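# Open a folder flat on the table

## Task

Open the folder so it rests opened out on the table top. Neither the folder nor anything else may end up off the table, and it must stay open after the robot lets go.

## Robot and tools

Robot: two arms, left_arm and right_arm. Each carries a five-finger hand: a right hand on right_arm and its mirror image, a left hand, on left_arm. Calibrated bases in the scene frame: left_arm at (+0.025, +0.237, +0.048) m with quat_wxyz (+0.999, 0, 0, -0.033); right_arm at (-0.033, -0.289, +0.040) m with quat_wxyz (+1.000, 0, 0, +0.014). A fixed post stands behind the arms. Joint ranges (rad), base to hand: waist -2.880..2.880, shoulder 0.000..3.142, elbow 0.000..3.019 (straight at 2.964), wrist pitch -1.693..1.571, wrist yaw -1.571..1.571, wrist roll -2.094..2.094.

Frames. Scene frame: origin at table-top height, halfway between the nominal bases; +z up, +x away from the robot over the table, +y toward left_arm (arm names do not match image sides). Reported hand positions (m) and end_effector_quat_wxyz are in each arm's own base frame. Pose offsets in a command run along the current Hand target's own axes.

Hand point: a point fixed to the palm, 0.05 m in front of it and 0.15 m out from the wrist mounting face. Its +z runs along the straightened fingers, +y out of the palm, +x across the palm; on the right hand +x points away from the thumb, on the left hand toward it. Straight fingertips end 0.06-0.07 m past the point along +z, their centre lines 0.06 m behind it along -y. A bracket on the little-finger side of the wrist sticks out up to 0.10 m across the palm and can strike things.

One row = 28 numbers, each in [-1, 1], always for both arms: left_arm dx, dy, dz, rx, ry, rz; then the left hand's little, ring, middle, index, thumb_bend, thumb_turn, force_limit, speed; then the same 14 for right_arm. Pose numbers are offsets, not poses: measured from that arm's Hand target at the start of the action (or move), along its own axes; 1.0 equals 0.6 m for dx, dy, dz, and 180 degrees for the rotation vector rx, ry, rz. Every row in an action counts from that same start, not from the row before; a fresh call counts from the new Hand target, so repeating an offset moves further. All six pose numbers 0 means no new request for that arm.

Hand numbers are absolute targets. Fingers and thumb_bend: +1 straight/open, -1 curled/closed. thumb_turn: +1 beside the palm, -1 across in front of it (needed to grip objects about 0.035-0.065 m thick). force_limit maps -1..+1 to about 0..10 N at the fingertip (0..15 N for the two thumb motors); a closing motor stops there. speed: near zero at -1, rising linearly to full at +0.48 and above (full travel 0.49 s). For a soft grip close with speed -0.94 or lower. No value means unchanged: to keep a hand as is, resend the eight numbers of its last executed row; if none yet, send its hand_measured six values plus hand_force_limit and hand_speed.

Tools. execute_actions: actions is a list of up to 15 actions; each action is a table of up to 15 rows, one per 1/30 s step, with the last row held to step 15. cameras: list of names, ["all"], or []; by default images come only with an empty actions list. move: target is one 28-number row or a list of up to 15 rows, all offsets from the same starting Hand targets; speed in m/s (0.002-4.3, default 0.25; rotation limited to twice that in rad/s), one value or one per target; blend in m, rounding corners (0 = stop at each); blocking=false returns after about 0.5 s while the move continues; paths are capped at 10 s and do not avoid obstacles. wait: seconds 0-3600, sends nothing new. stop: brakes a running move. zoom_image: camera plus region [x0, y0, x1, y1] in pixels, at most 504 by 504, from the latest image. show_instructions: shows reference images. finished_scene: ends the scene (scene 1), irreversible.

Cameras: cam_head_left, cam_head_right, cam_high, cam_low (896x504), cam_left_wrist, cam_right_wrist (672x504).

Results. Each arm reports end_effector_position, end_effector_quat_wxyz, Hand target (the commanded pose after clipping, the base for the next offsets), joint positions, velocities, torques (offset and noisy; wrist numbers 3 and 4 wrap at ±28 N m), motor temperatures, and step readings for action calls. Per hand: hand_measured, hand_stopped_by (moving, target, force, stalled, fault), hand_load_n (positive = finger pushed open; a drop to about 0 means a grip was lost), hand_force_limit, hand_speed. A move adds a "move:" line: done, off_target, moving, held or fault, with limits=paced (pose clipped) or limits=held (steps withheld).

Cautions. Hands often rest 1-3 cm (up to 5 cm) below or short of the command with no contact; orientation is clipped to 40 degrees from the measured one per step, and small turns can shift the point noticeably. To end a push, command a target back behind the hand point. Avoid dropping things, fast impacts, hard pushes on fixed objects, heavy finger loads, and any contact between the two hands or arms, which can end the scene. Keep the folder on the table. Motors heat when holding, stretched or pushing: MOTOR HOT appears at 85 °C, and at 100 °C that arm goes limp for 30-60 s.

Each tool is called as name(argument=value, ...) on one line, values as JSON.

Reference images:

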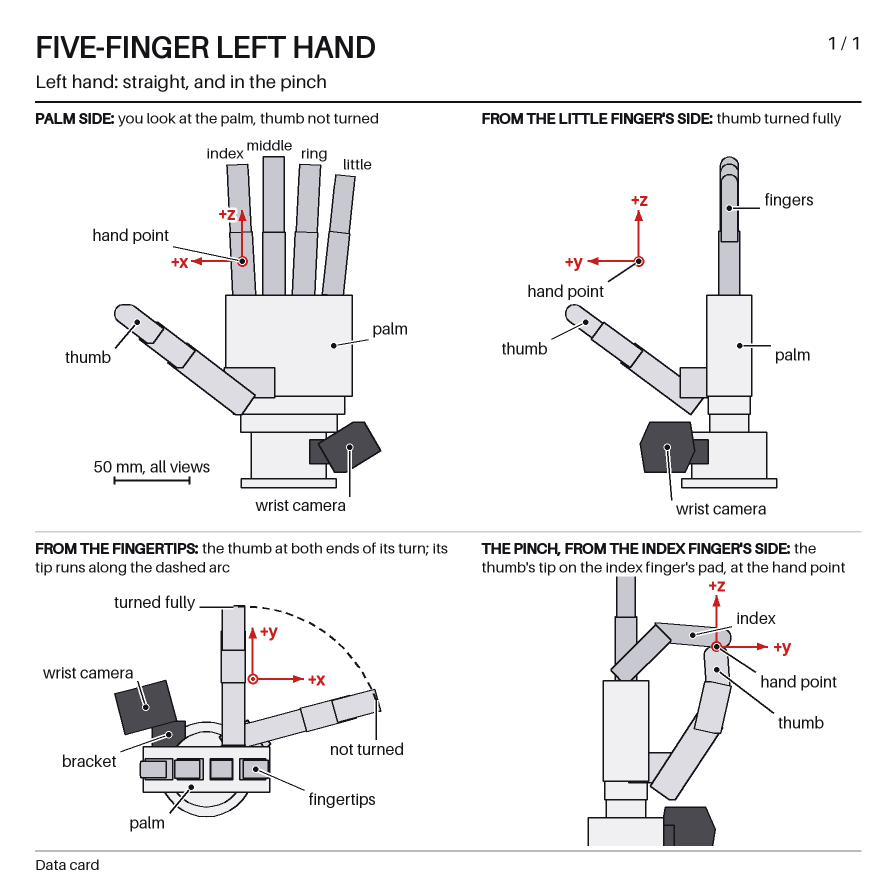

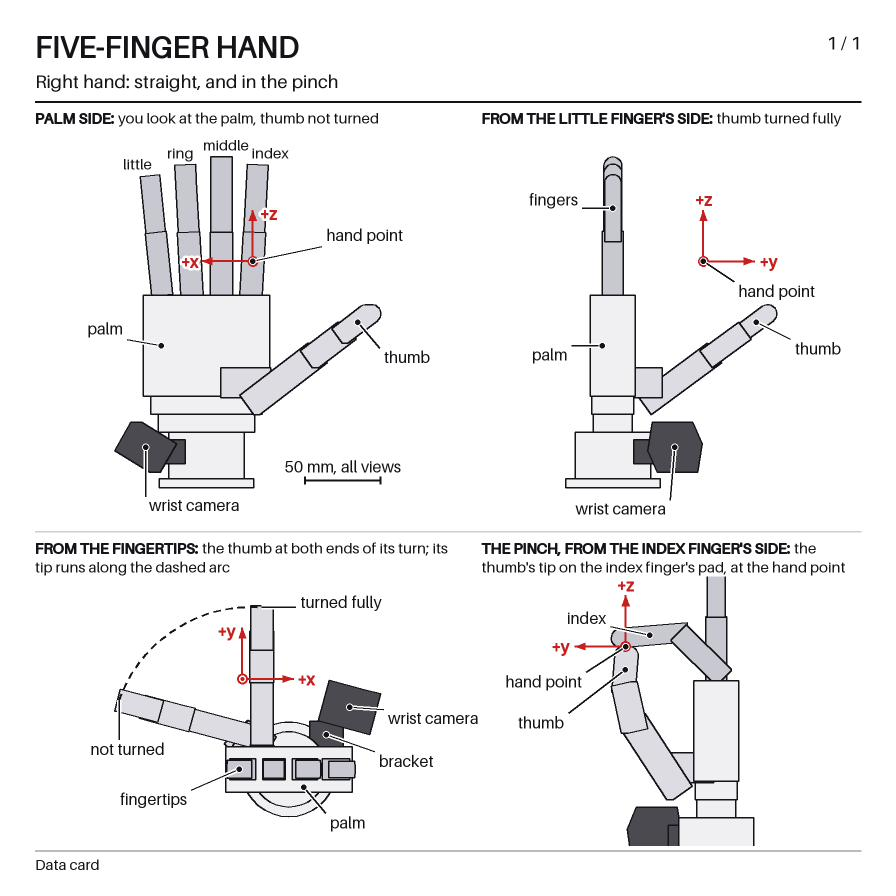

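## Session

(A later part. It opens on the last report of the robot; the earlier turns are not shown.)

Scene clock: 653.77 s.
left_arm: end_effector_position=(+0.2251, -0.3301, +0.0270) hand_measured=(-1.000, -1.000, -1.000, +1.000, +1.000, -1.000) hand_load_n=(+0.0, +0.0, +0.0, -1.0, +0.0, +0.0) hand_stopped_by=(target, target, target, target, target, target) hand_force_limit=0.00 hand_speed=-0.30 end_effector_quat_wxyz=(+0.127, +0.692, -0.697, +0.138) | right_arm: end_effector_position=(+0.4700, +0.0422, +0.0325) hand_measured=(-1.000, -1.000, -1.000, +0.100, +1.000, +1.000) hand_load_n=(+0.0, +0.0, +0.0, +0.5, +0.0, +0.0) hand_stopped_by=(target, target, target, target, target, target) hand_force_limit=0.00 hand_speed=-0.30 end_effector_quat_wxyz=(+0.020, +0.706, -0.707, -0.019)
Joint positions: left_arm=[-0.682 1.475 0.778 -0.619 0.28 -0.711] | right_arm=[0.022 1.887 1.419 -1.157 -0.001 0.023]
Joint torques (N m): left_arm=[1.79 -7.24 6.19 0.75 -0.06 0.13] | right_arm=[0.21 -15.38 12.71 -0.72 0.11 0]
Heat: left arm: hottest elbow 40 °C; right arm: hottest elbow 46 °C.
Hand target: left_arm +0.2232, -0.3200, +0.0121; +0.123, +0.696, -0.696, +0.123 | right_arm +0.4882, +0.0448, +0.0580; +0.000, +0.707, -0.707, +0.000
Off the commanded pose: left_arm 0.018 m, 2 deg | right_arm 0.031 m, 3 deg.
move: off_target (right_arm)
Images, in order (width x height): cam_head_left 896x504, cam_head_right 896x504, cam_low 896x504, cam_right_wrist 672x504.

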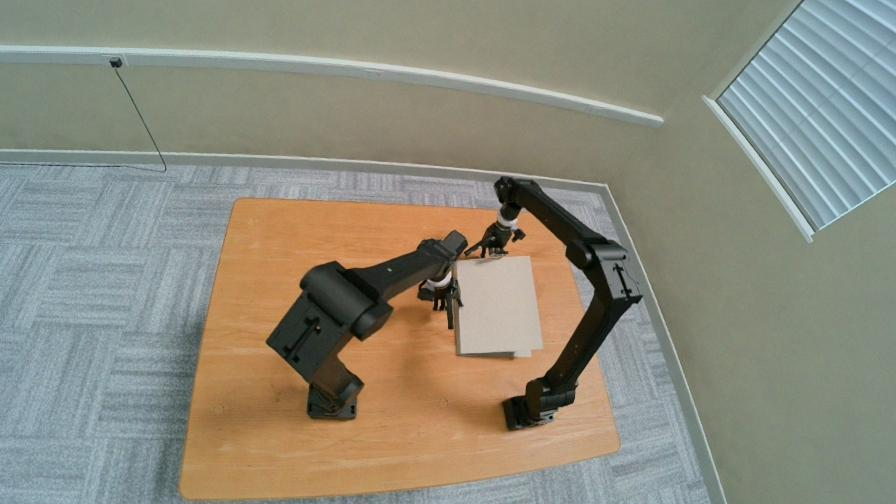

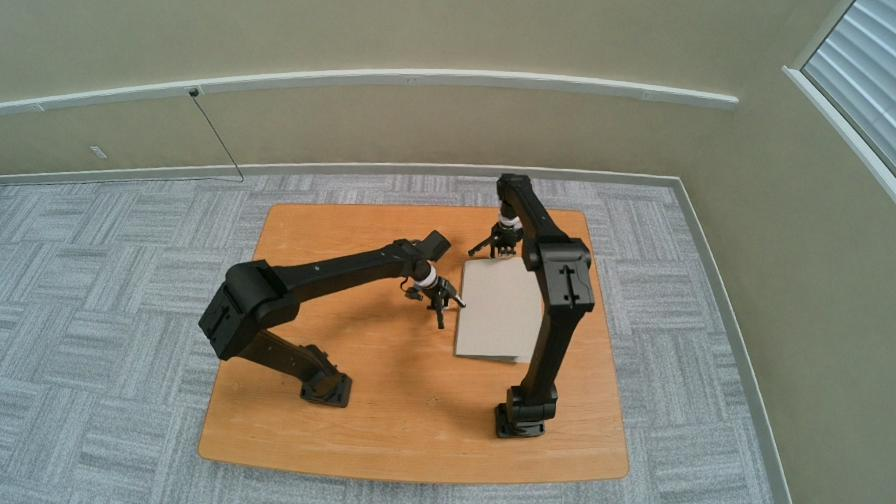

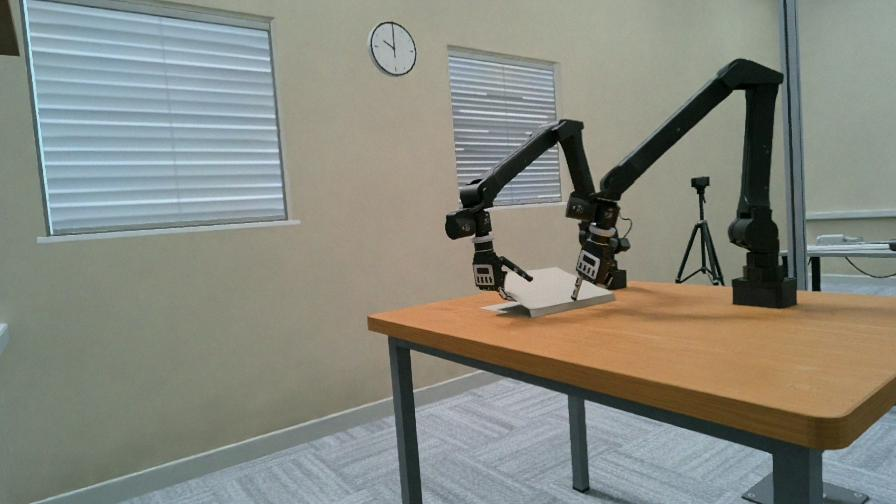

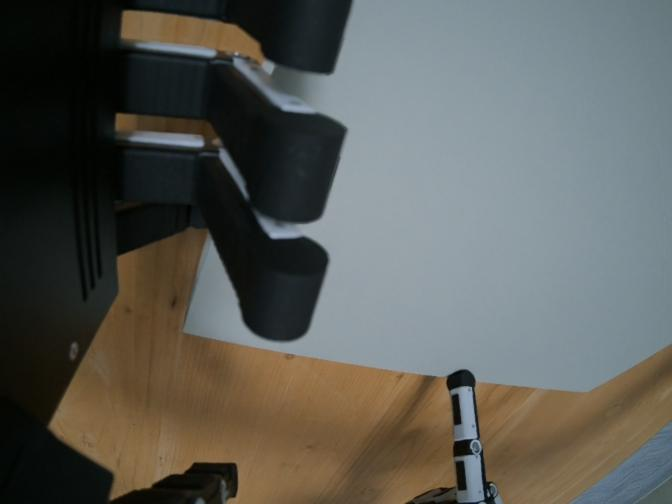

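move(target=[[0,0,0,0,0,0,-1,-1,-1,1,1,-1,0,-0.3,0,-0.015,0,0,0,0,-1,-1,-1,0.1,1,1,0,-0.3]], speed=0.04, cameras=["cam_low","cam_head_left"])

zoom_image(camera="cam_low", region=[460, 240, 560, 330])

Scene clock: 660.57 s.
left_arm: end_effector_position=(+0.2251, -0.3301, +0.0270) hand_measured=(-1.000, -1.000, -1.000, +1.000, +1.000, -1.000) hand_load_n=(+0.0, +0.0, +0.0, -1.0, +0.0, +0.0) hand_stopped_by=(target, target, target, target, target, target) hand_force_limit=0.00 hand_speed=-0.30 end_effector_quat_wxyz=(+0.127, +0.692, -0.697, +0.138) | right_arm: end_effector_position=(+0.4748, +0.0423, +0.0395) hand_measured=(-1.000, -1.000, -1.000, +0.100, +1.000, +1.000) hand_load_n=(+0.0, +0.0, +0.0, +0.5, -0.5, +0.0) hand_stopped_by=(target, target, target, target, target, target) hand_force_limit=0.00 hand_speed=-0.30 end_effector_quat_wxyz=(+0.018, +0.706, -0.707, -0.018)
Joint positions: left_arm=[-0.682 1.475 0.778 -0.619 0.28 -0.711] | right_arm=[0.022 1.887 1.44 -1.174 -0.001 0.023]
Joint torques (N m): left_arm=[1.85 -7.65 6.12 0.73 -0.01 0.09] | right_arm=[0.32 -13.63 13.79 -0.42 0.12 -0.05]
Heat: left arm: hottest elbow 40 °C; right arm: hottest elbow 46 °C.
Hand target: left_arm +0.2232, -0.3200, +0.0121; +0.123, +0.696, -0.696, +0.123 | right_arm +0.4971, +0.0448, +0.0580; +0.000, +0.707, -0.707, +0.000
Off the commanded pose: left_arm 0.018 m, 2 deg | right_arm 0.029 m, 3 deg.
move: off_target (right_arm)
Images, in order (width x height): cam_head_left 896x504, cam_low 896x504.

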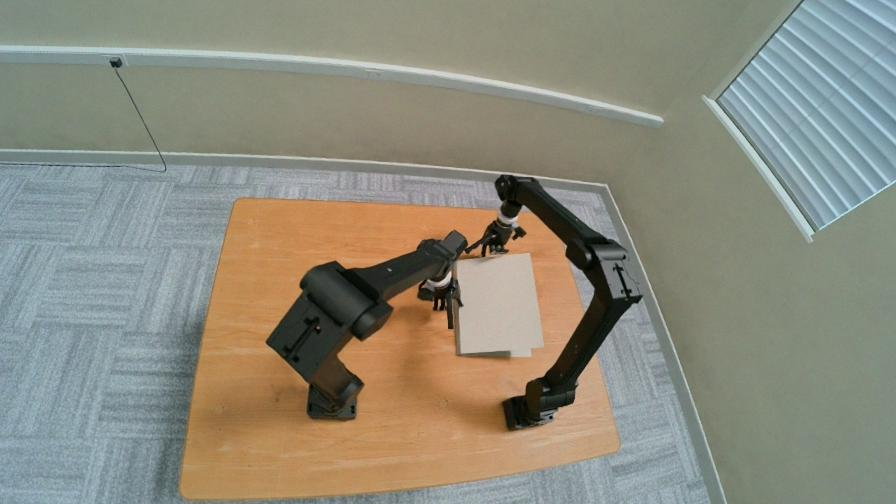

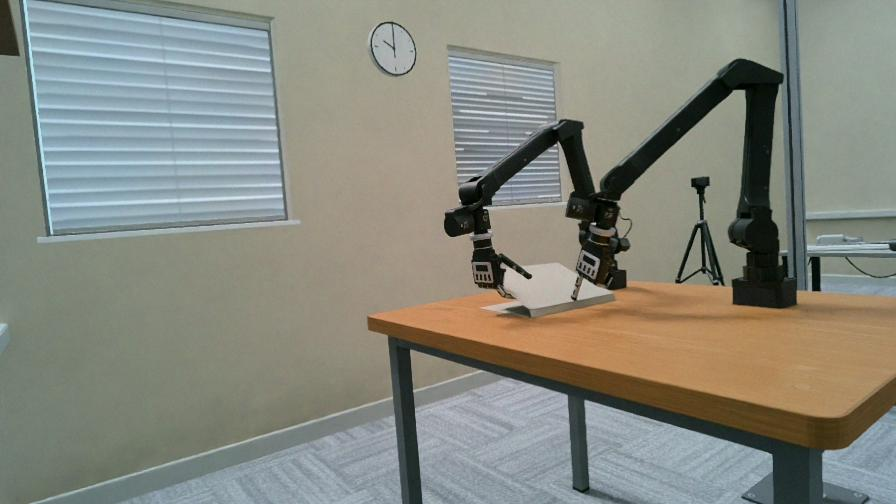

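Scaled by 5.040.

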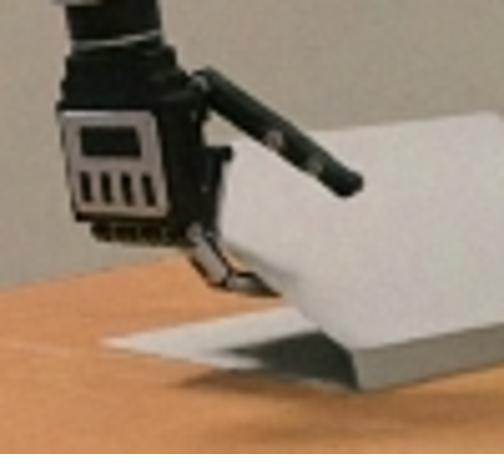

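move(target=[[0,0,0,0,0,0,-1,-1,-1,1,1,-1,0,-0.3,-0.01,-0.022,-0.02,0,0,0,-1,-1,-1,0.1,1,1,0,-0.3]], speed=0.04, cameras=["cam_low","cam_head_left","cam_right_wrist"])

zoom_image(camera="cam_low", region=[460, 240, 560, 330])

Scene clock: 664.73 s.
left_arm: end_effector_position=(+0.2250, -0.3302, +0.0273) hand_measured=(-1.000, -1.000, -1.000, +1.000, +1.000, -1.000) hand_load_n=(+0.0, +0.0, +0.0, -1.5, +0.0, +0.0) hand_stopped_by=(target, target, target, target, target, target) hand_force_limit=0.00 hand_speed=-0.30 end_effector_quat_wxyz=(+0.128, +0.692, -0.697, +0.138) | right_arm: end_effector_position=(+0.4893, +0.0431, +0.0557) hand_measured=(-1.000, -1.000, -1.000, +0.100, +1.000, +1.000) hand_load_n=(+0.5, +0.0, +0.0, +1.0, +0.0, +0.0) hand_stopped_by=(target, target, target, target, target, target) hand_force_limit=0.00 hand_speed=-0.30 end_effector_quat_wxyz=(+0.016, +0.707, -0.707, -0.013)
Joint positions: left_arm=[-0.682 1.475 0.778 -0.619 0.283 -0.711] | right_arm=[0.024 1.897 1.505 -1.219 0.003 0.023]
Joint torques (N m): left_arm=[2.55 -7.3 6.3 0.62 -0.1 0.1] | right_arm=[0.85 -12.98 14.19 -0.57 0 0.09]
Heat: left arm: hottest elbow 40 °C; right arm: hottest elbow 46 °C.
Hand target: left_arm +0.2233, -0.3200, +0.0121; +0.123, +0.696, -0.696, +0.123 | right_arm +0.5103, +0.0509, +0.0700; +0.000, +0.707, -0.707, +0.000
Off the commanded pose: left_arm 0.018 m, 2 deg | right_arm 0.027 m, 2 deg.
move: off_target (right_arm)
Images, in order (width x height): cam_head_left 896x504, cam_low 896x504, cam_right_wrist 672x504.

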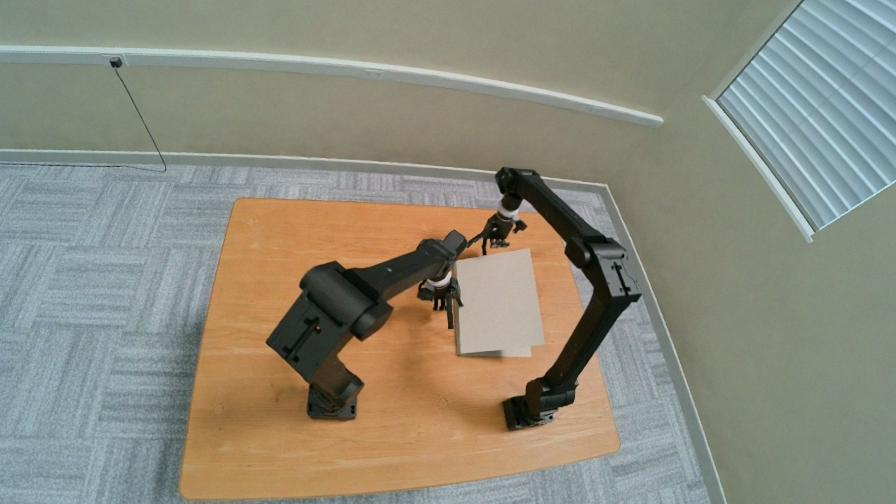

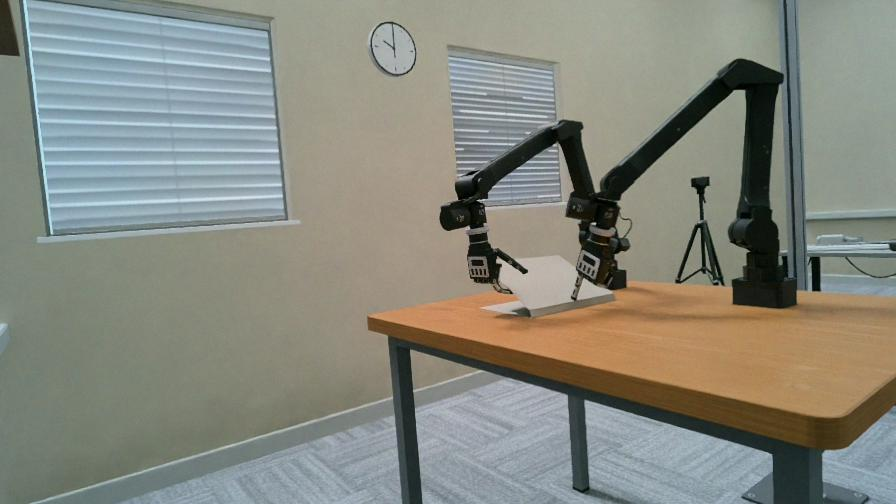

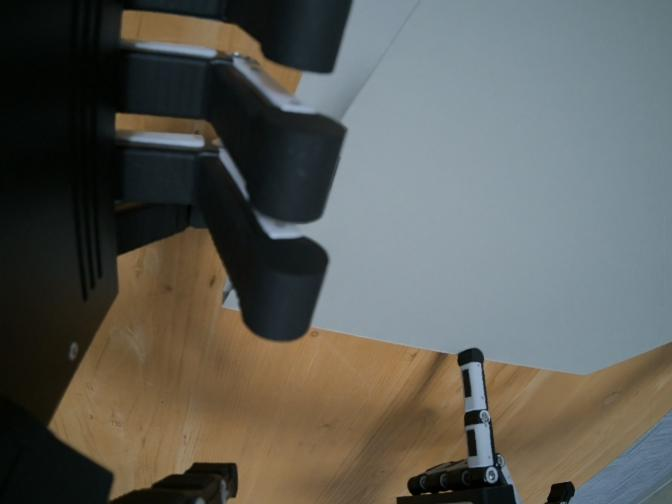

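Scaled by 5.040.

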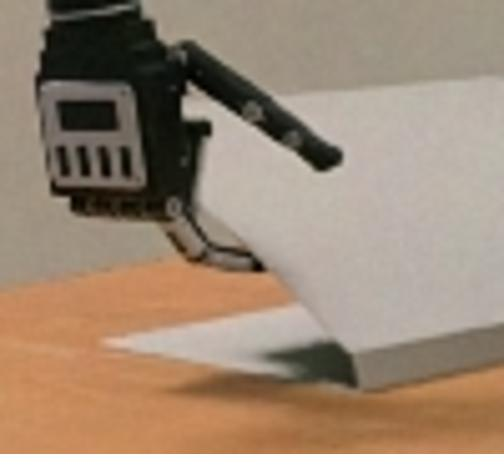

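move(target=[[0.0217,0,-0.0595,0,0,0,-1,-1,-1,1,1,-1,0,-0.3,-0.008,0.01,-0.012,0,0,0,-1,-1,-1,0.1,1,1,0,-0.3],[-0.0128,0,-0.072,0,0,0,-1,-1,-1,1,1,-1,0,-0.3,-0.0133,0.013,-0.02,0,0,0,-1,-1,-1,0.1,1,1,0,-0.3]], speed=0.04, cameras=["cam_low","cam_head_left","cam_right_wrist","cam_head_right","cam_left_wrist"])

zoom_image(camera="cam_low", region=[460, 220, 620, 330])

zoom_image(camera="cam_head_right", region=[420, 220, 560, 370])

Scene clock: 680.23 s.
left_arm: end_effector_position=(+0.2217, -0.3020, +0.0459) hand_measured=(-1.000, -1.000, -1.000, +1.000, +1.000, -1.000) hand_load_n=(+0.0, +0.5, +0.0, +0.0, +0.0, +0.0) hand_stopped_by=(target, target, target, target, target, target) hand_force_limit=0.00 hand_speed=-0.30 end_effector_quat_wxyz=(+0.123, +0.699, -0.695, +0.118) | right_arm: end_effector_position=(+0.4849, +0.0526, +0.0569) hand_measured=(-1.000, -1.000, -1.000, +0.100, +1.000, +1.000) hand_load_n=(+0.0, +0.0, +0.0, +1.0, +0.0, +0.0) hand_stopped_by=(target, target, target, target, target, target) hand_force_limit=0.00 hand_speed=-0.30 end_effector_quat_wxyz=(+0.022, +0.707, -0.706, -0.018)
Joint positions: left_arm=[-0.632 1.407 0.778 -0.74 0.278 -0.665] | right_arm=[0.042 1.897 1.505 -1.235 0.003 0.04]
Joint torques (N m): left_arm=[2.55 -9.41 7.79 0.05 0.42 0.2] | right_arm=[0.91 -15.68 13.24 -0.68 -0.04 0.04]
Heat: left arm: hottest elbow 40 °C; right arm: hottest elbow 49 °C.
Hand target: left_arm +0.2232, -0.2981, +0.0500; +0.123, +0.696, -0.696, +0.122 | right_arm +0.5026, +0.0590, +0.0821; +0.000, +0.707, -0.707, +0.000
Off the commanded pose: left_arm 0.006 m, 1 deg | right_arm 0.031 m, 3 deg.
move: off_target (right_arm)
Images, in order (width x height): cam_head_left 896x504, cam_head_right 896x504, cam_low 896x504, cam_left_wrist 672x504, cam_right_wrist 672x504.

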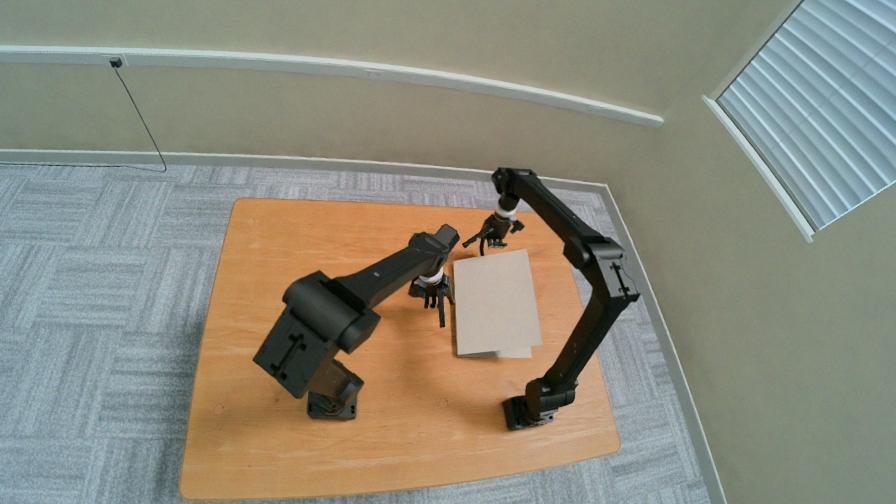

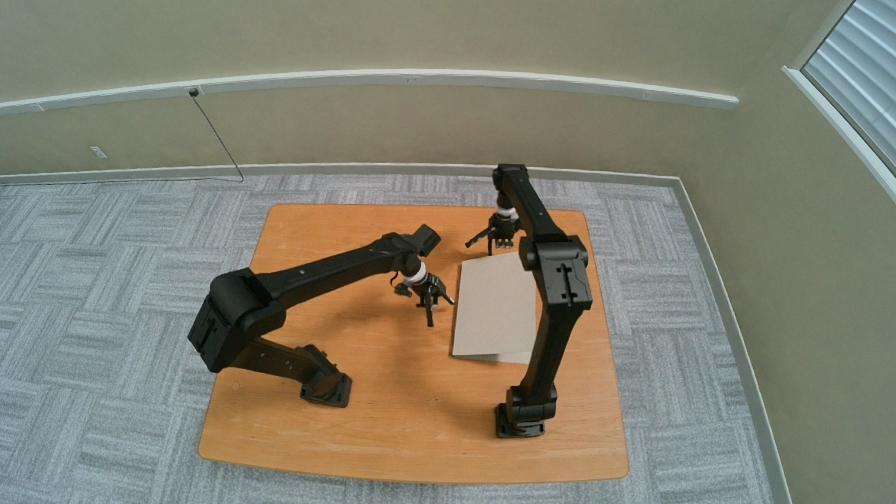

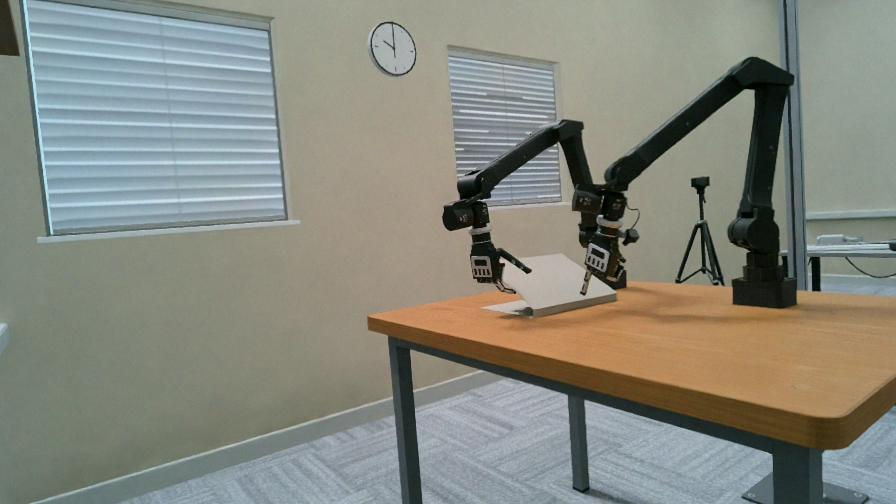

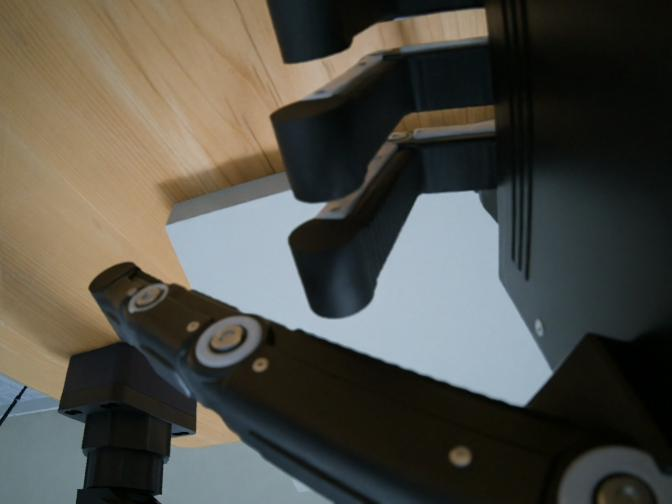

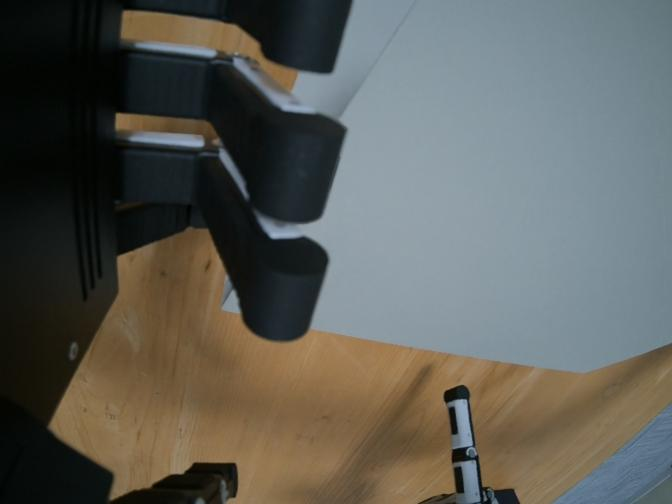

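Scaled by 3.150.

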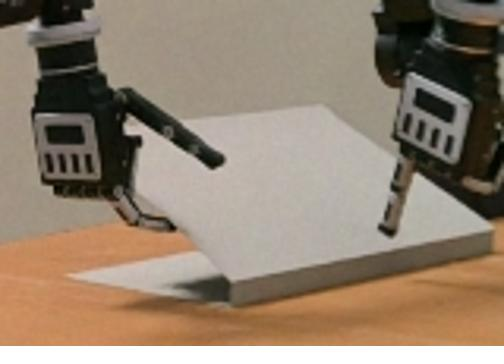

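Scaled by 3.360.

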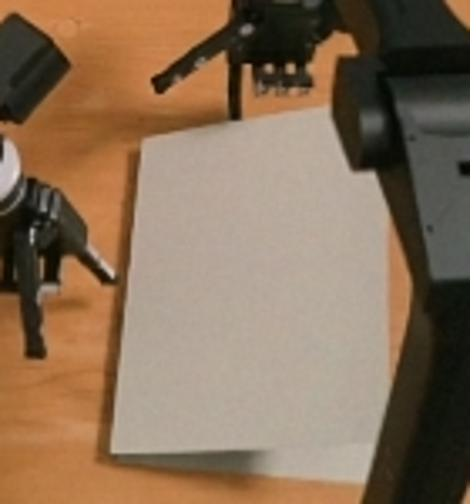

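move(target=[[-0.024,0,0.0658,0,0,0,-1,-1,-1,1,1,-1,0,-0.3,0,0,0,0,0,0,-1,-1,-1,0.1,1,1,0,-0.3]], speed=0.04, cameras=["cam_low","cam_head_left","cam_head_right"])

zoom_image(camera="cam_low", region=[460, 220, 640, 330])

zoom_image(camera="cam_head_right", region=[420, 220, 520, 370])

Scene clock: 687.67 s.
left_arm: end_effector_position=(+0.2220, -0.3022, +0.0133) hand_measured=(-1.000, -1.000, -1.000, +1.000, +1.000, -1.000) hand_load_n=(+0.0, +0.0, +0.0, +0.0, +0.0, +0.0) hand_stopped_by=(target, target, target, target, target, target) hand_force_limit=0.00 hand_speed=-0.30 end_effector_quat_wxyz=(+0.122, +0.697, -0.696, +0.124) | right_arm: end_effector_position=(+0.4849, +0.0526, +0.0569) hand_measured=(-1.000, -1.000, -1.000, +0.100, +1.000, +1.000) hand_load_n=(+0.0, -0.5, +0.0, +1.0, +0.0, +0.0) hand_stopped_by=(target, target, target, target, target, target) hand_force_limit=0.00 hand_speed=-0.30 end_effector_quat_wxyz=(+0.022, +0.707, -0.706, -0.018)
Joint positions: left_arm=[-0.632 1.468 0.732 -0.621 0.278 -0.664] | right_arm=[0.042 1.897 1.505 -1.235 0.003 0.04]
Joint torques (N m): left_arm=[2.2 -7.47 6.79 0.8 0.4 0.16] | right_arm=[0.79 -15.62 13.2 -0.69 -0.02 0.04]
Heat: left arm: hottest elbow 40 °C; right arm: hottest elbow 49 °C.
Hand target: left_arm +0.2231, -0.2980, +0.0080; +0.123, +0.696, -0.697, +0.122 | right_arm +0.5026, +0.0589, +0.0821; +0.000, +0.707, -0.707, +0.000
Off the commanded pose: left_arm 0.007 m, 0 deg | right_arm 0.031 m, 3 deg.
move: done
Images, in order (width x height): cam_head_left 896x504, cam_head_right 896x504, cam_low 896x504.

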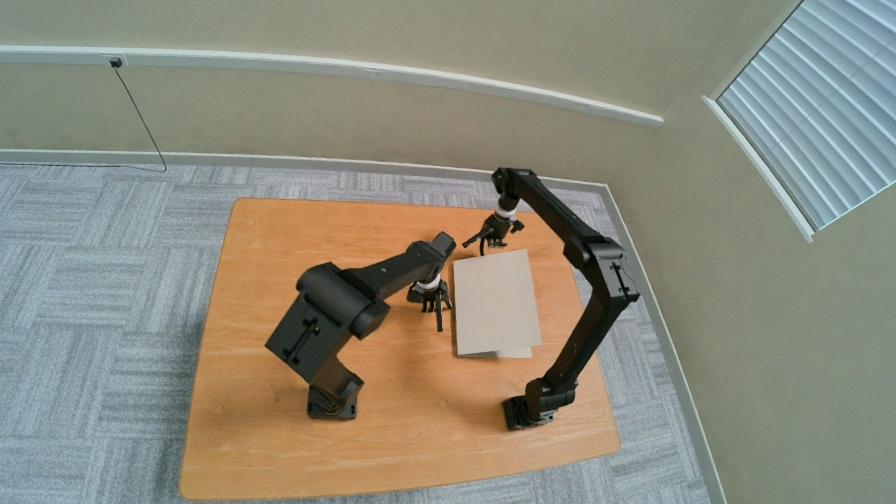

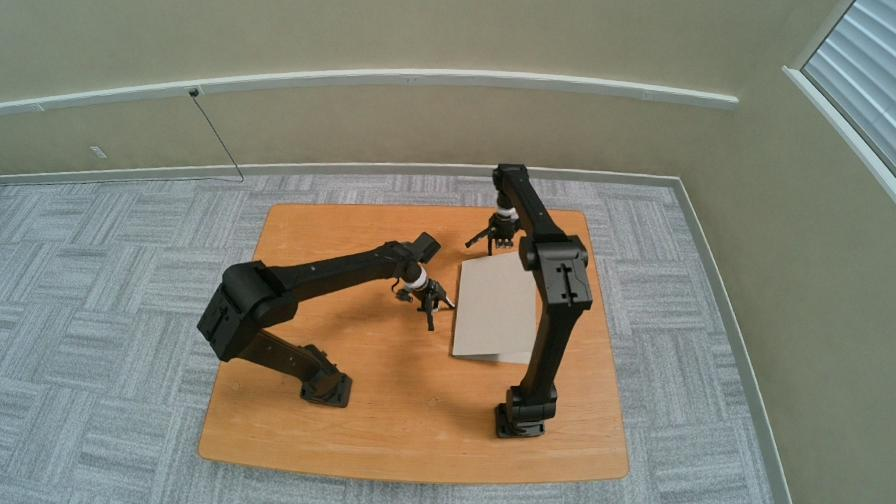

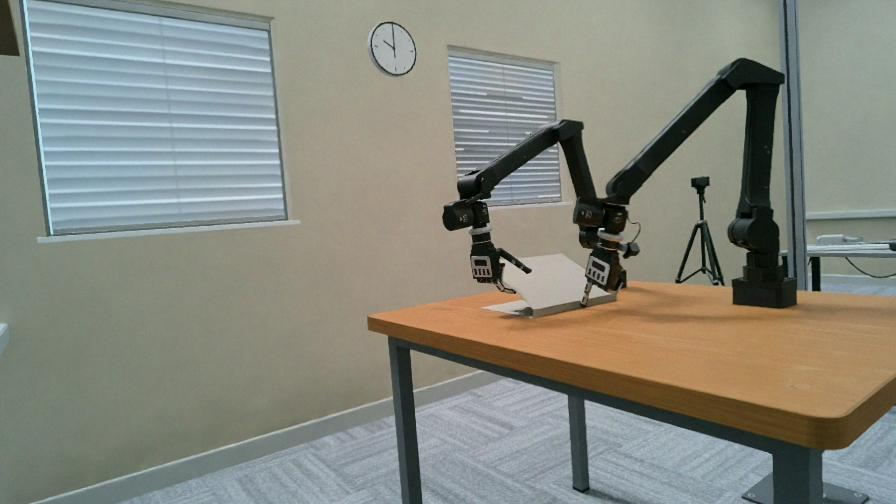

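Scaled by 2.800.

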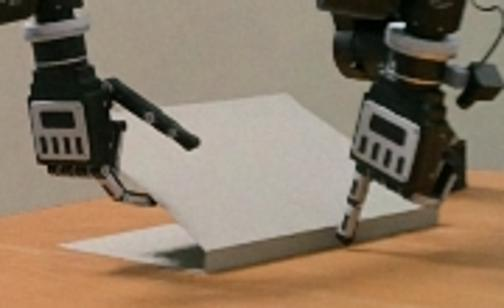

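Scaled by 3.360.

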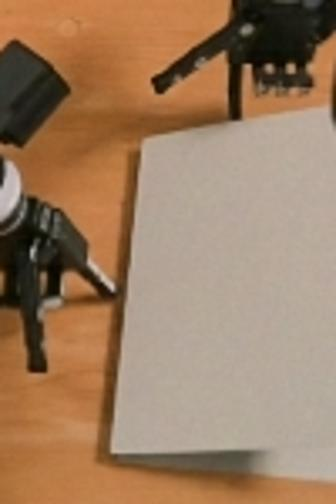

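move(target=[[0,0,0,0,0,0,-1,-1,-1,1,1,-1,0,-0.3,-0.01,0,-0.04,0,0,0,-1,-1,-1,0.1,1,1,0,-0.3]], speed=0.04, cameras=["cam_low","cam_head_left","cam_head_right","cam_right_wrist"])

zoom_image(camera="cam_low", region=[460, 220, 640, 330])

Scene clock: 691.67 s.
left_arm: end_effector_position=(+0.2220, -0.3022, +0.0133) hand_measured=(-1.000, -1.000, -1.000, +1.000, +1.000, -1.000) hand_load_n=(+0.0, +0.0, +0.0, +0.0, +0.0, +0.0) hand_stopped_by=(target, target, target, target, target, target) hand_force_limit=0.00 hand_speed=-0.30 end_effector_quat_wxyz=(+0.122, +0.697, -0.696, +0.124) | right_arm: end_effector_position=(+0.4829, +0.0582, +0.0788) hand_measured=(-1.000, -1.000, -1.000, +0.100, +1.000, +1.000) hand_load_n=(+0.5, +0.0, +0.0, +0.5, +0.0, +0.0) hand_stopped_by=(target, target, target, target, target, target) hand_force_limit=0.00 hand_speed=-0.30 end_effector_quat_wxyz=(+0.025, +0.708, -0.706, -0.021)
Joint positions: left_arm=[-0.632 1.468 0.732 -0.621 0.278 -0.664] | right_arm=[0.052 1.879 1.536 -1.293 0.003 0.05]
Joint torques (N m): left_arm=[0.91 -8.18 6.82 0.95 0.45 0.21] | right_arm=[0.56 -15.68 14.08 -0.7 -0.01 0.11]
Heat: left arm: hottest elbow 40 °C; right arm: hottest elbow 49 °C.
Hand target: left_arm +0.2231, -0.2979, +0.0080; +0.123, +0.696, -0.697, +0.122 | right_arm +0.5025, +0.0650, +0.1059; +0.000, +0.707, -0.707, +0.000
Off the commanded pose: left_arm 0.007 m, 0 deg | right_arm 0.034 m, 4 deg.
move: off_target (right_arm)
Images, in order (width x height): cam_head_left 896x504, cam_head_right 896x504, cam_low 896x504, cam_right_wrist 672x504.

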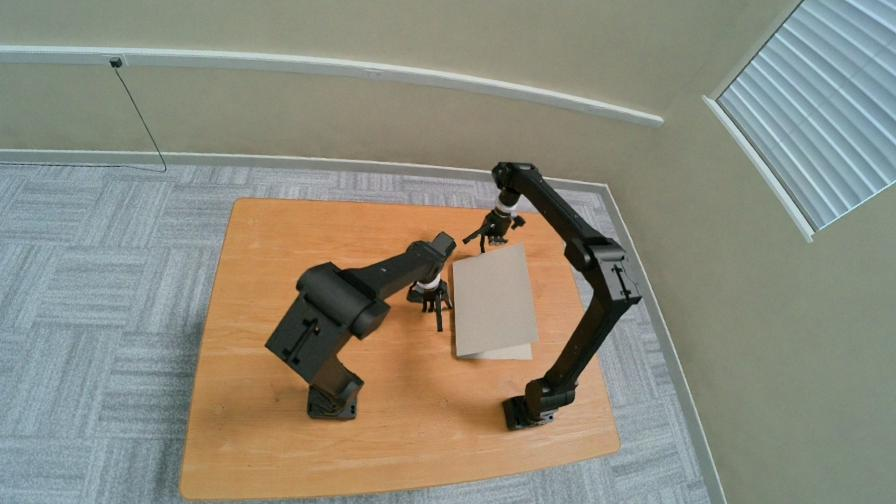

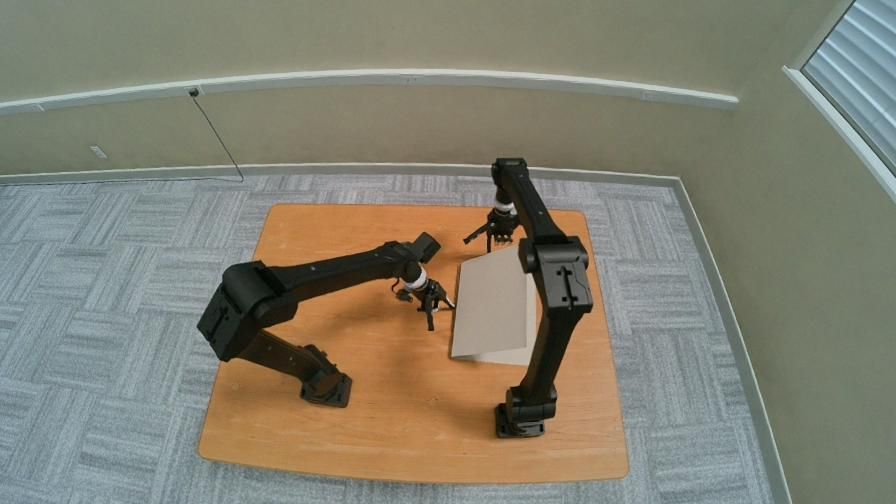

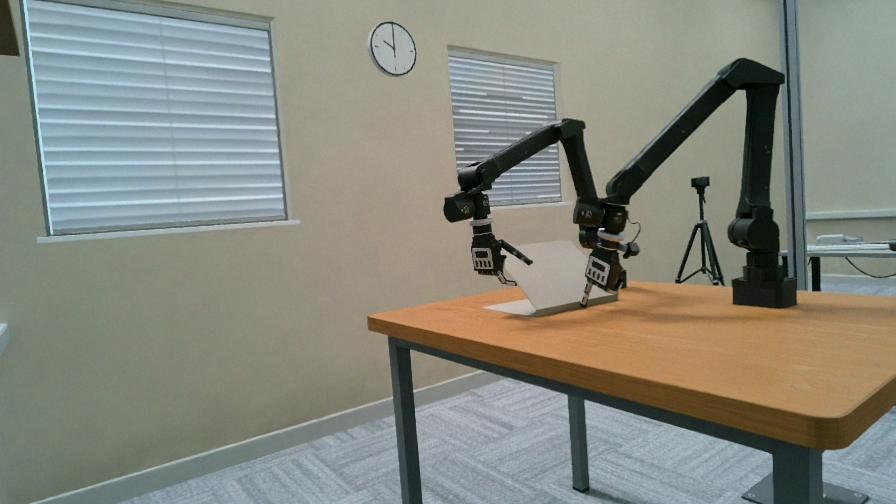

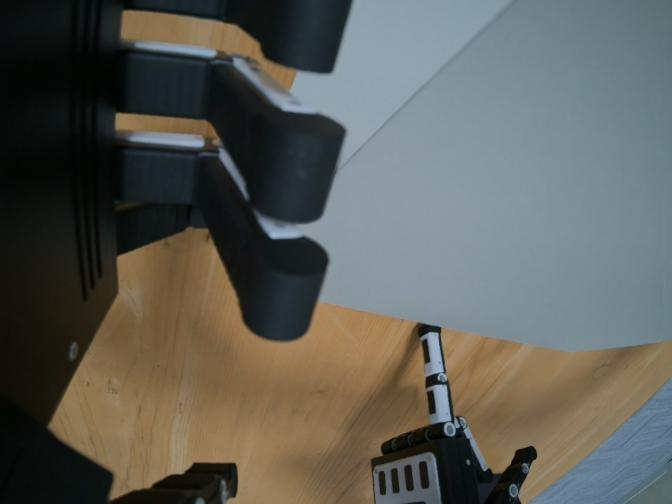

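Scaled by 2.800.

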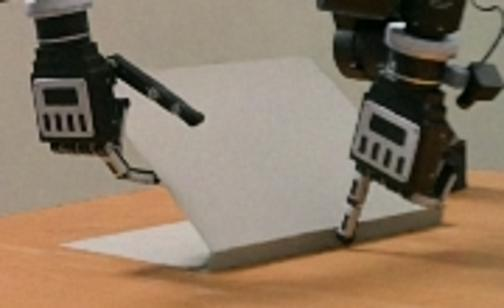

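move(target=[[0,0,0,0,0,0,-1,-1,-1,1,1,-1,0,-0.3,-0.033,0,-0.012,0,0,0,-1,-1,-1,0.1,1,1,0,-0.3]], speed=0.04, cameras=["cam_low","cam_head_left","cam_head_right","cam_right_wrist"])

zoom_image(camera="cam_low", region=[460, 200, 640, 330])

Scene clock: 698.00 s.
left_arm: end_effector_position=(+0.2220, -0.3022, +0.0133) hand_measured=(-1.000, -1.000, -1.000, +1.000, +1.000, -1.000) hand_load_n=(+0.0, +0.0, +0.0, +0.0, +0.0, +0.0) hand_stopped_by=(target, target, target, target, target, target) hand_force_limit=0.00 hand_speed=-0.30 end_effector_quat_wxyz=(+0.122, +0.697, -0.696, +0.124) | right_arm: end_effector_position=(+0.4828, +0.0780, +0.0851) hand_measured=(-1.000, -1.000, -1.000, +0.100, +1.000, +1.000) hand_load_n=(+0.0, +0.5, +0.0, +0.5, +0.0, +0.0) hand_stopped_by=(target, target, target, target, target, target) hand_force_limit=0.00 hand_speed=-0.30 end_effector_quat_wxyz=(+0.027, +0.709, -0.705, -0.021)
Joint positions: left_arm=[-0.632 1.468 0.732 -0.621 0.278 -0.664] | right_arm=[0.089 1.879 1.554 -1.314 0.003 0.084]
Joint torques (N m): left_arm=[1.79 -8.18 6.76 0.96 0.38 0.17] | right_arm=[1.26 -15.68 14.16 -0.43 -0.03 0.13]
Heat: left arm: hottest elbow 39 °C; right arm: hottest elbow 49 °C.
Hand target: left_arm +0.2231, -0.2979, +0.0080; +0.123, +0.696, -0.697, +0.122 | right_arm +0.5025, +0.0846, +0.1131; +0.000, +0.707, -0.707, +0.000
Off the commanded pose: left_arm 0.007 m, 0 deg | right_arm 0.035 m, 4 deg.
move: off_target (right_arm)
Images, in order (width x height): cam_head_left 896x504, cam_head_right 896x504, cam_low 896x504, cam_right_wrist 672x504.

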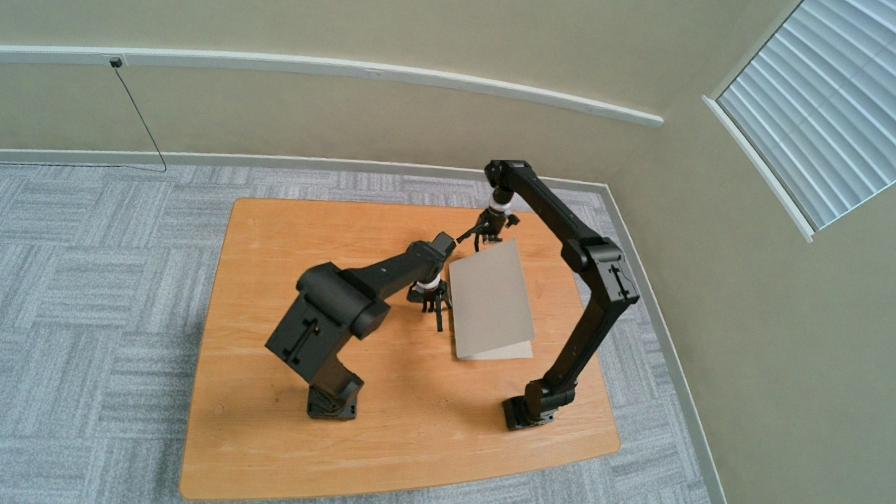

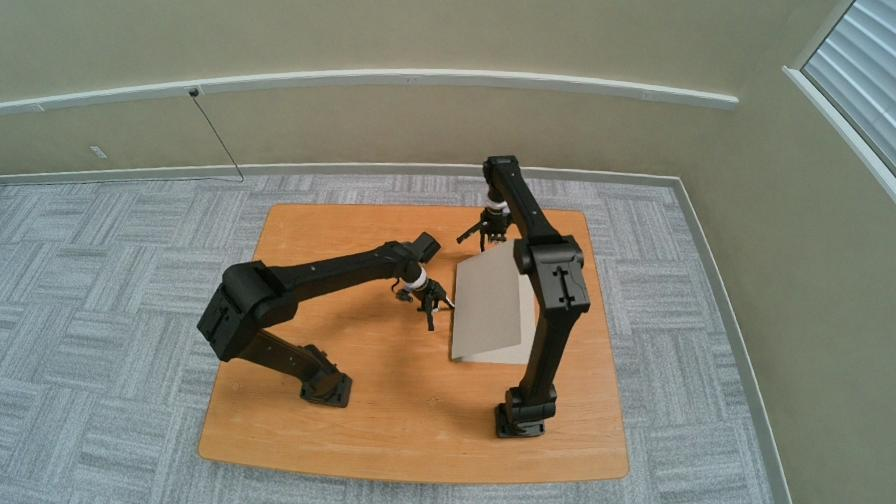

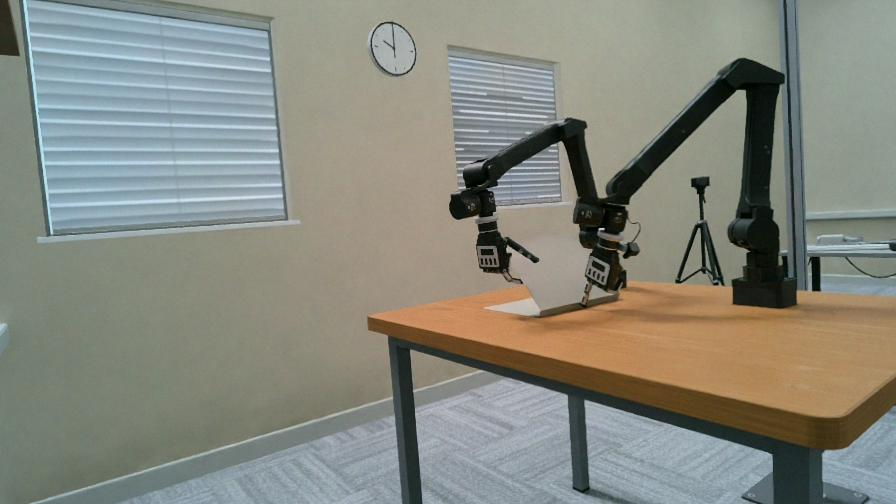

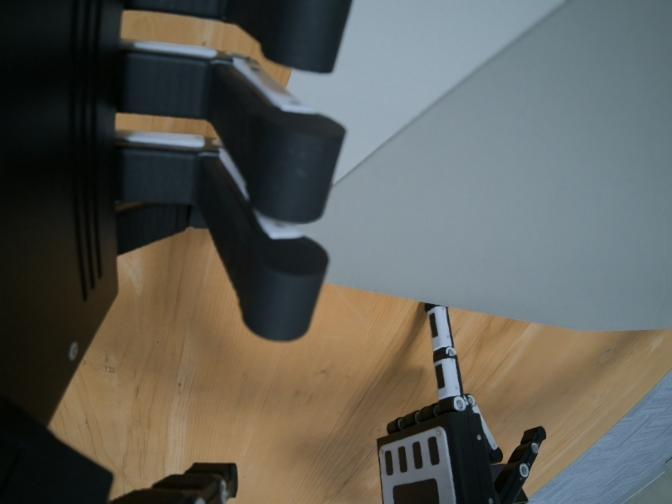

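Scaled by 2.800.

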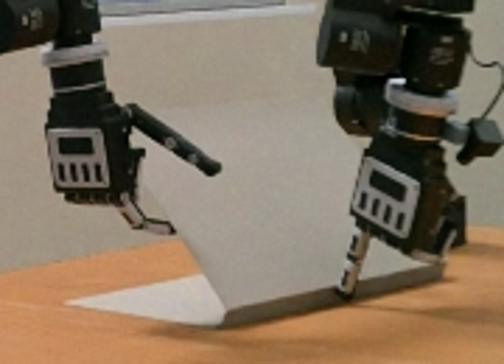

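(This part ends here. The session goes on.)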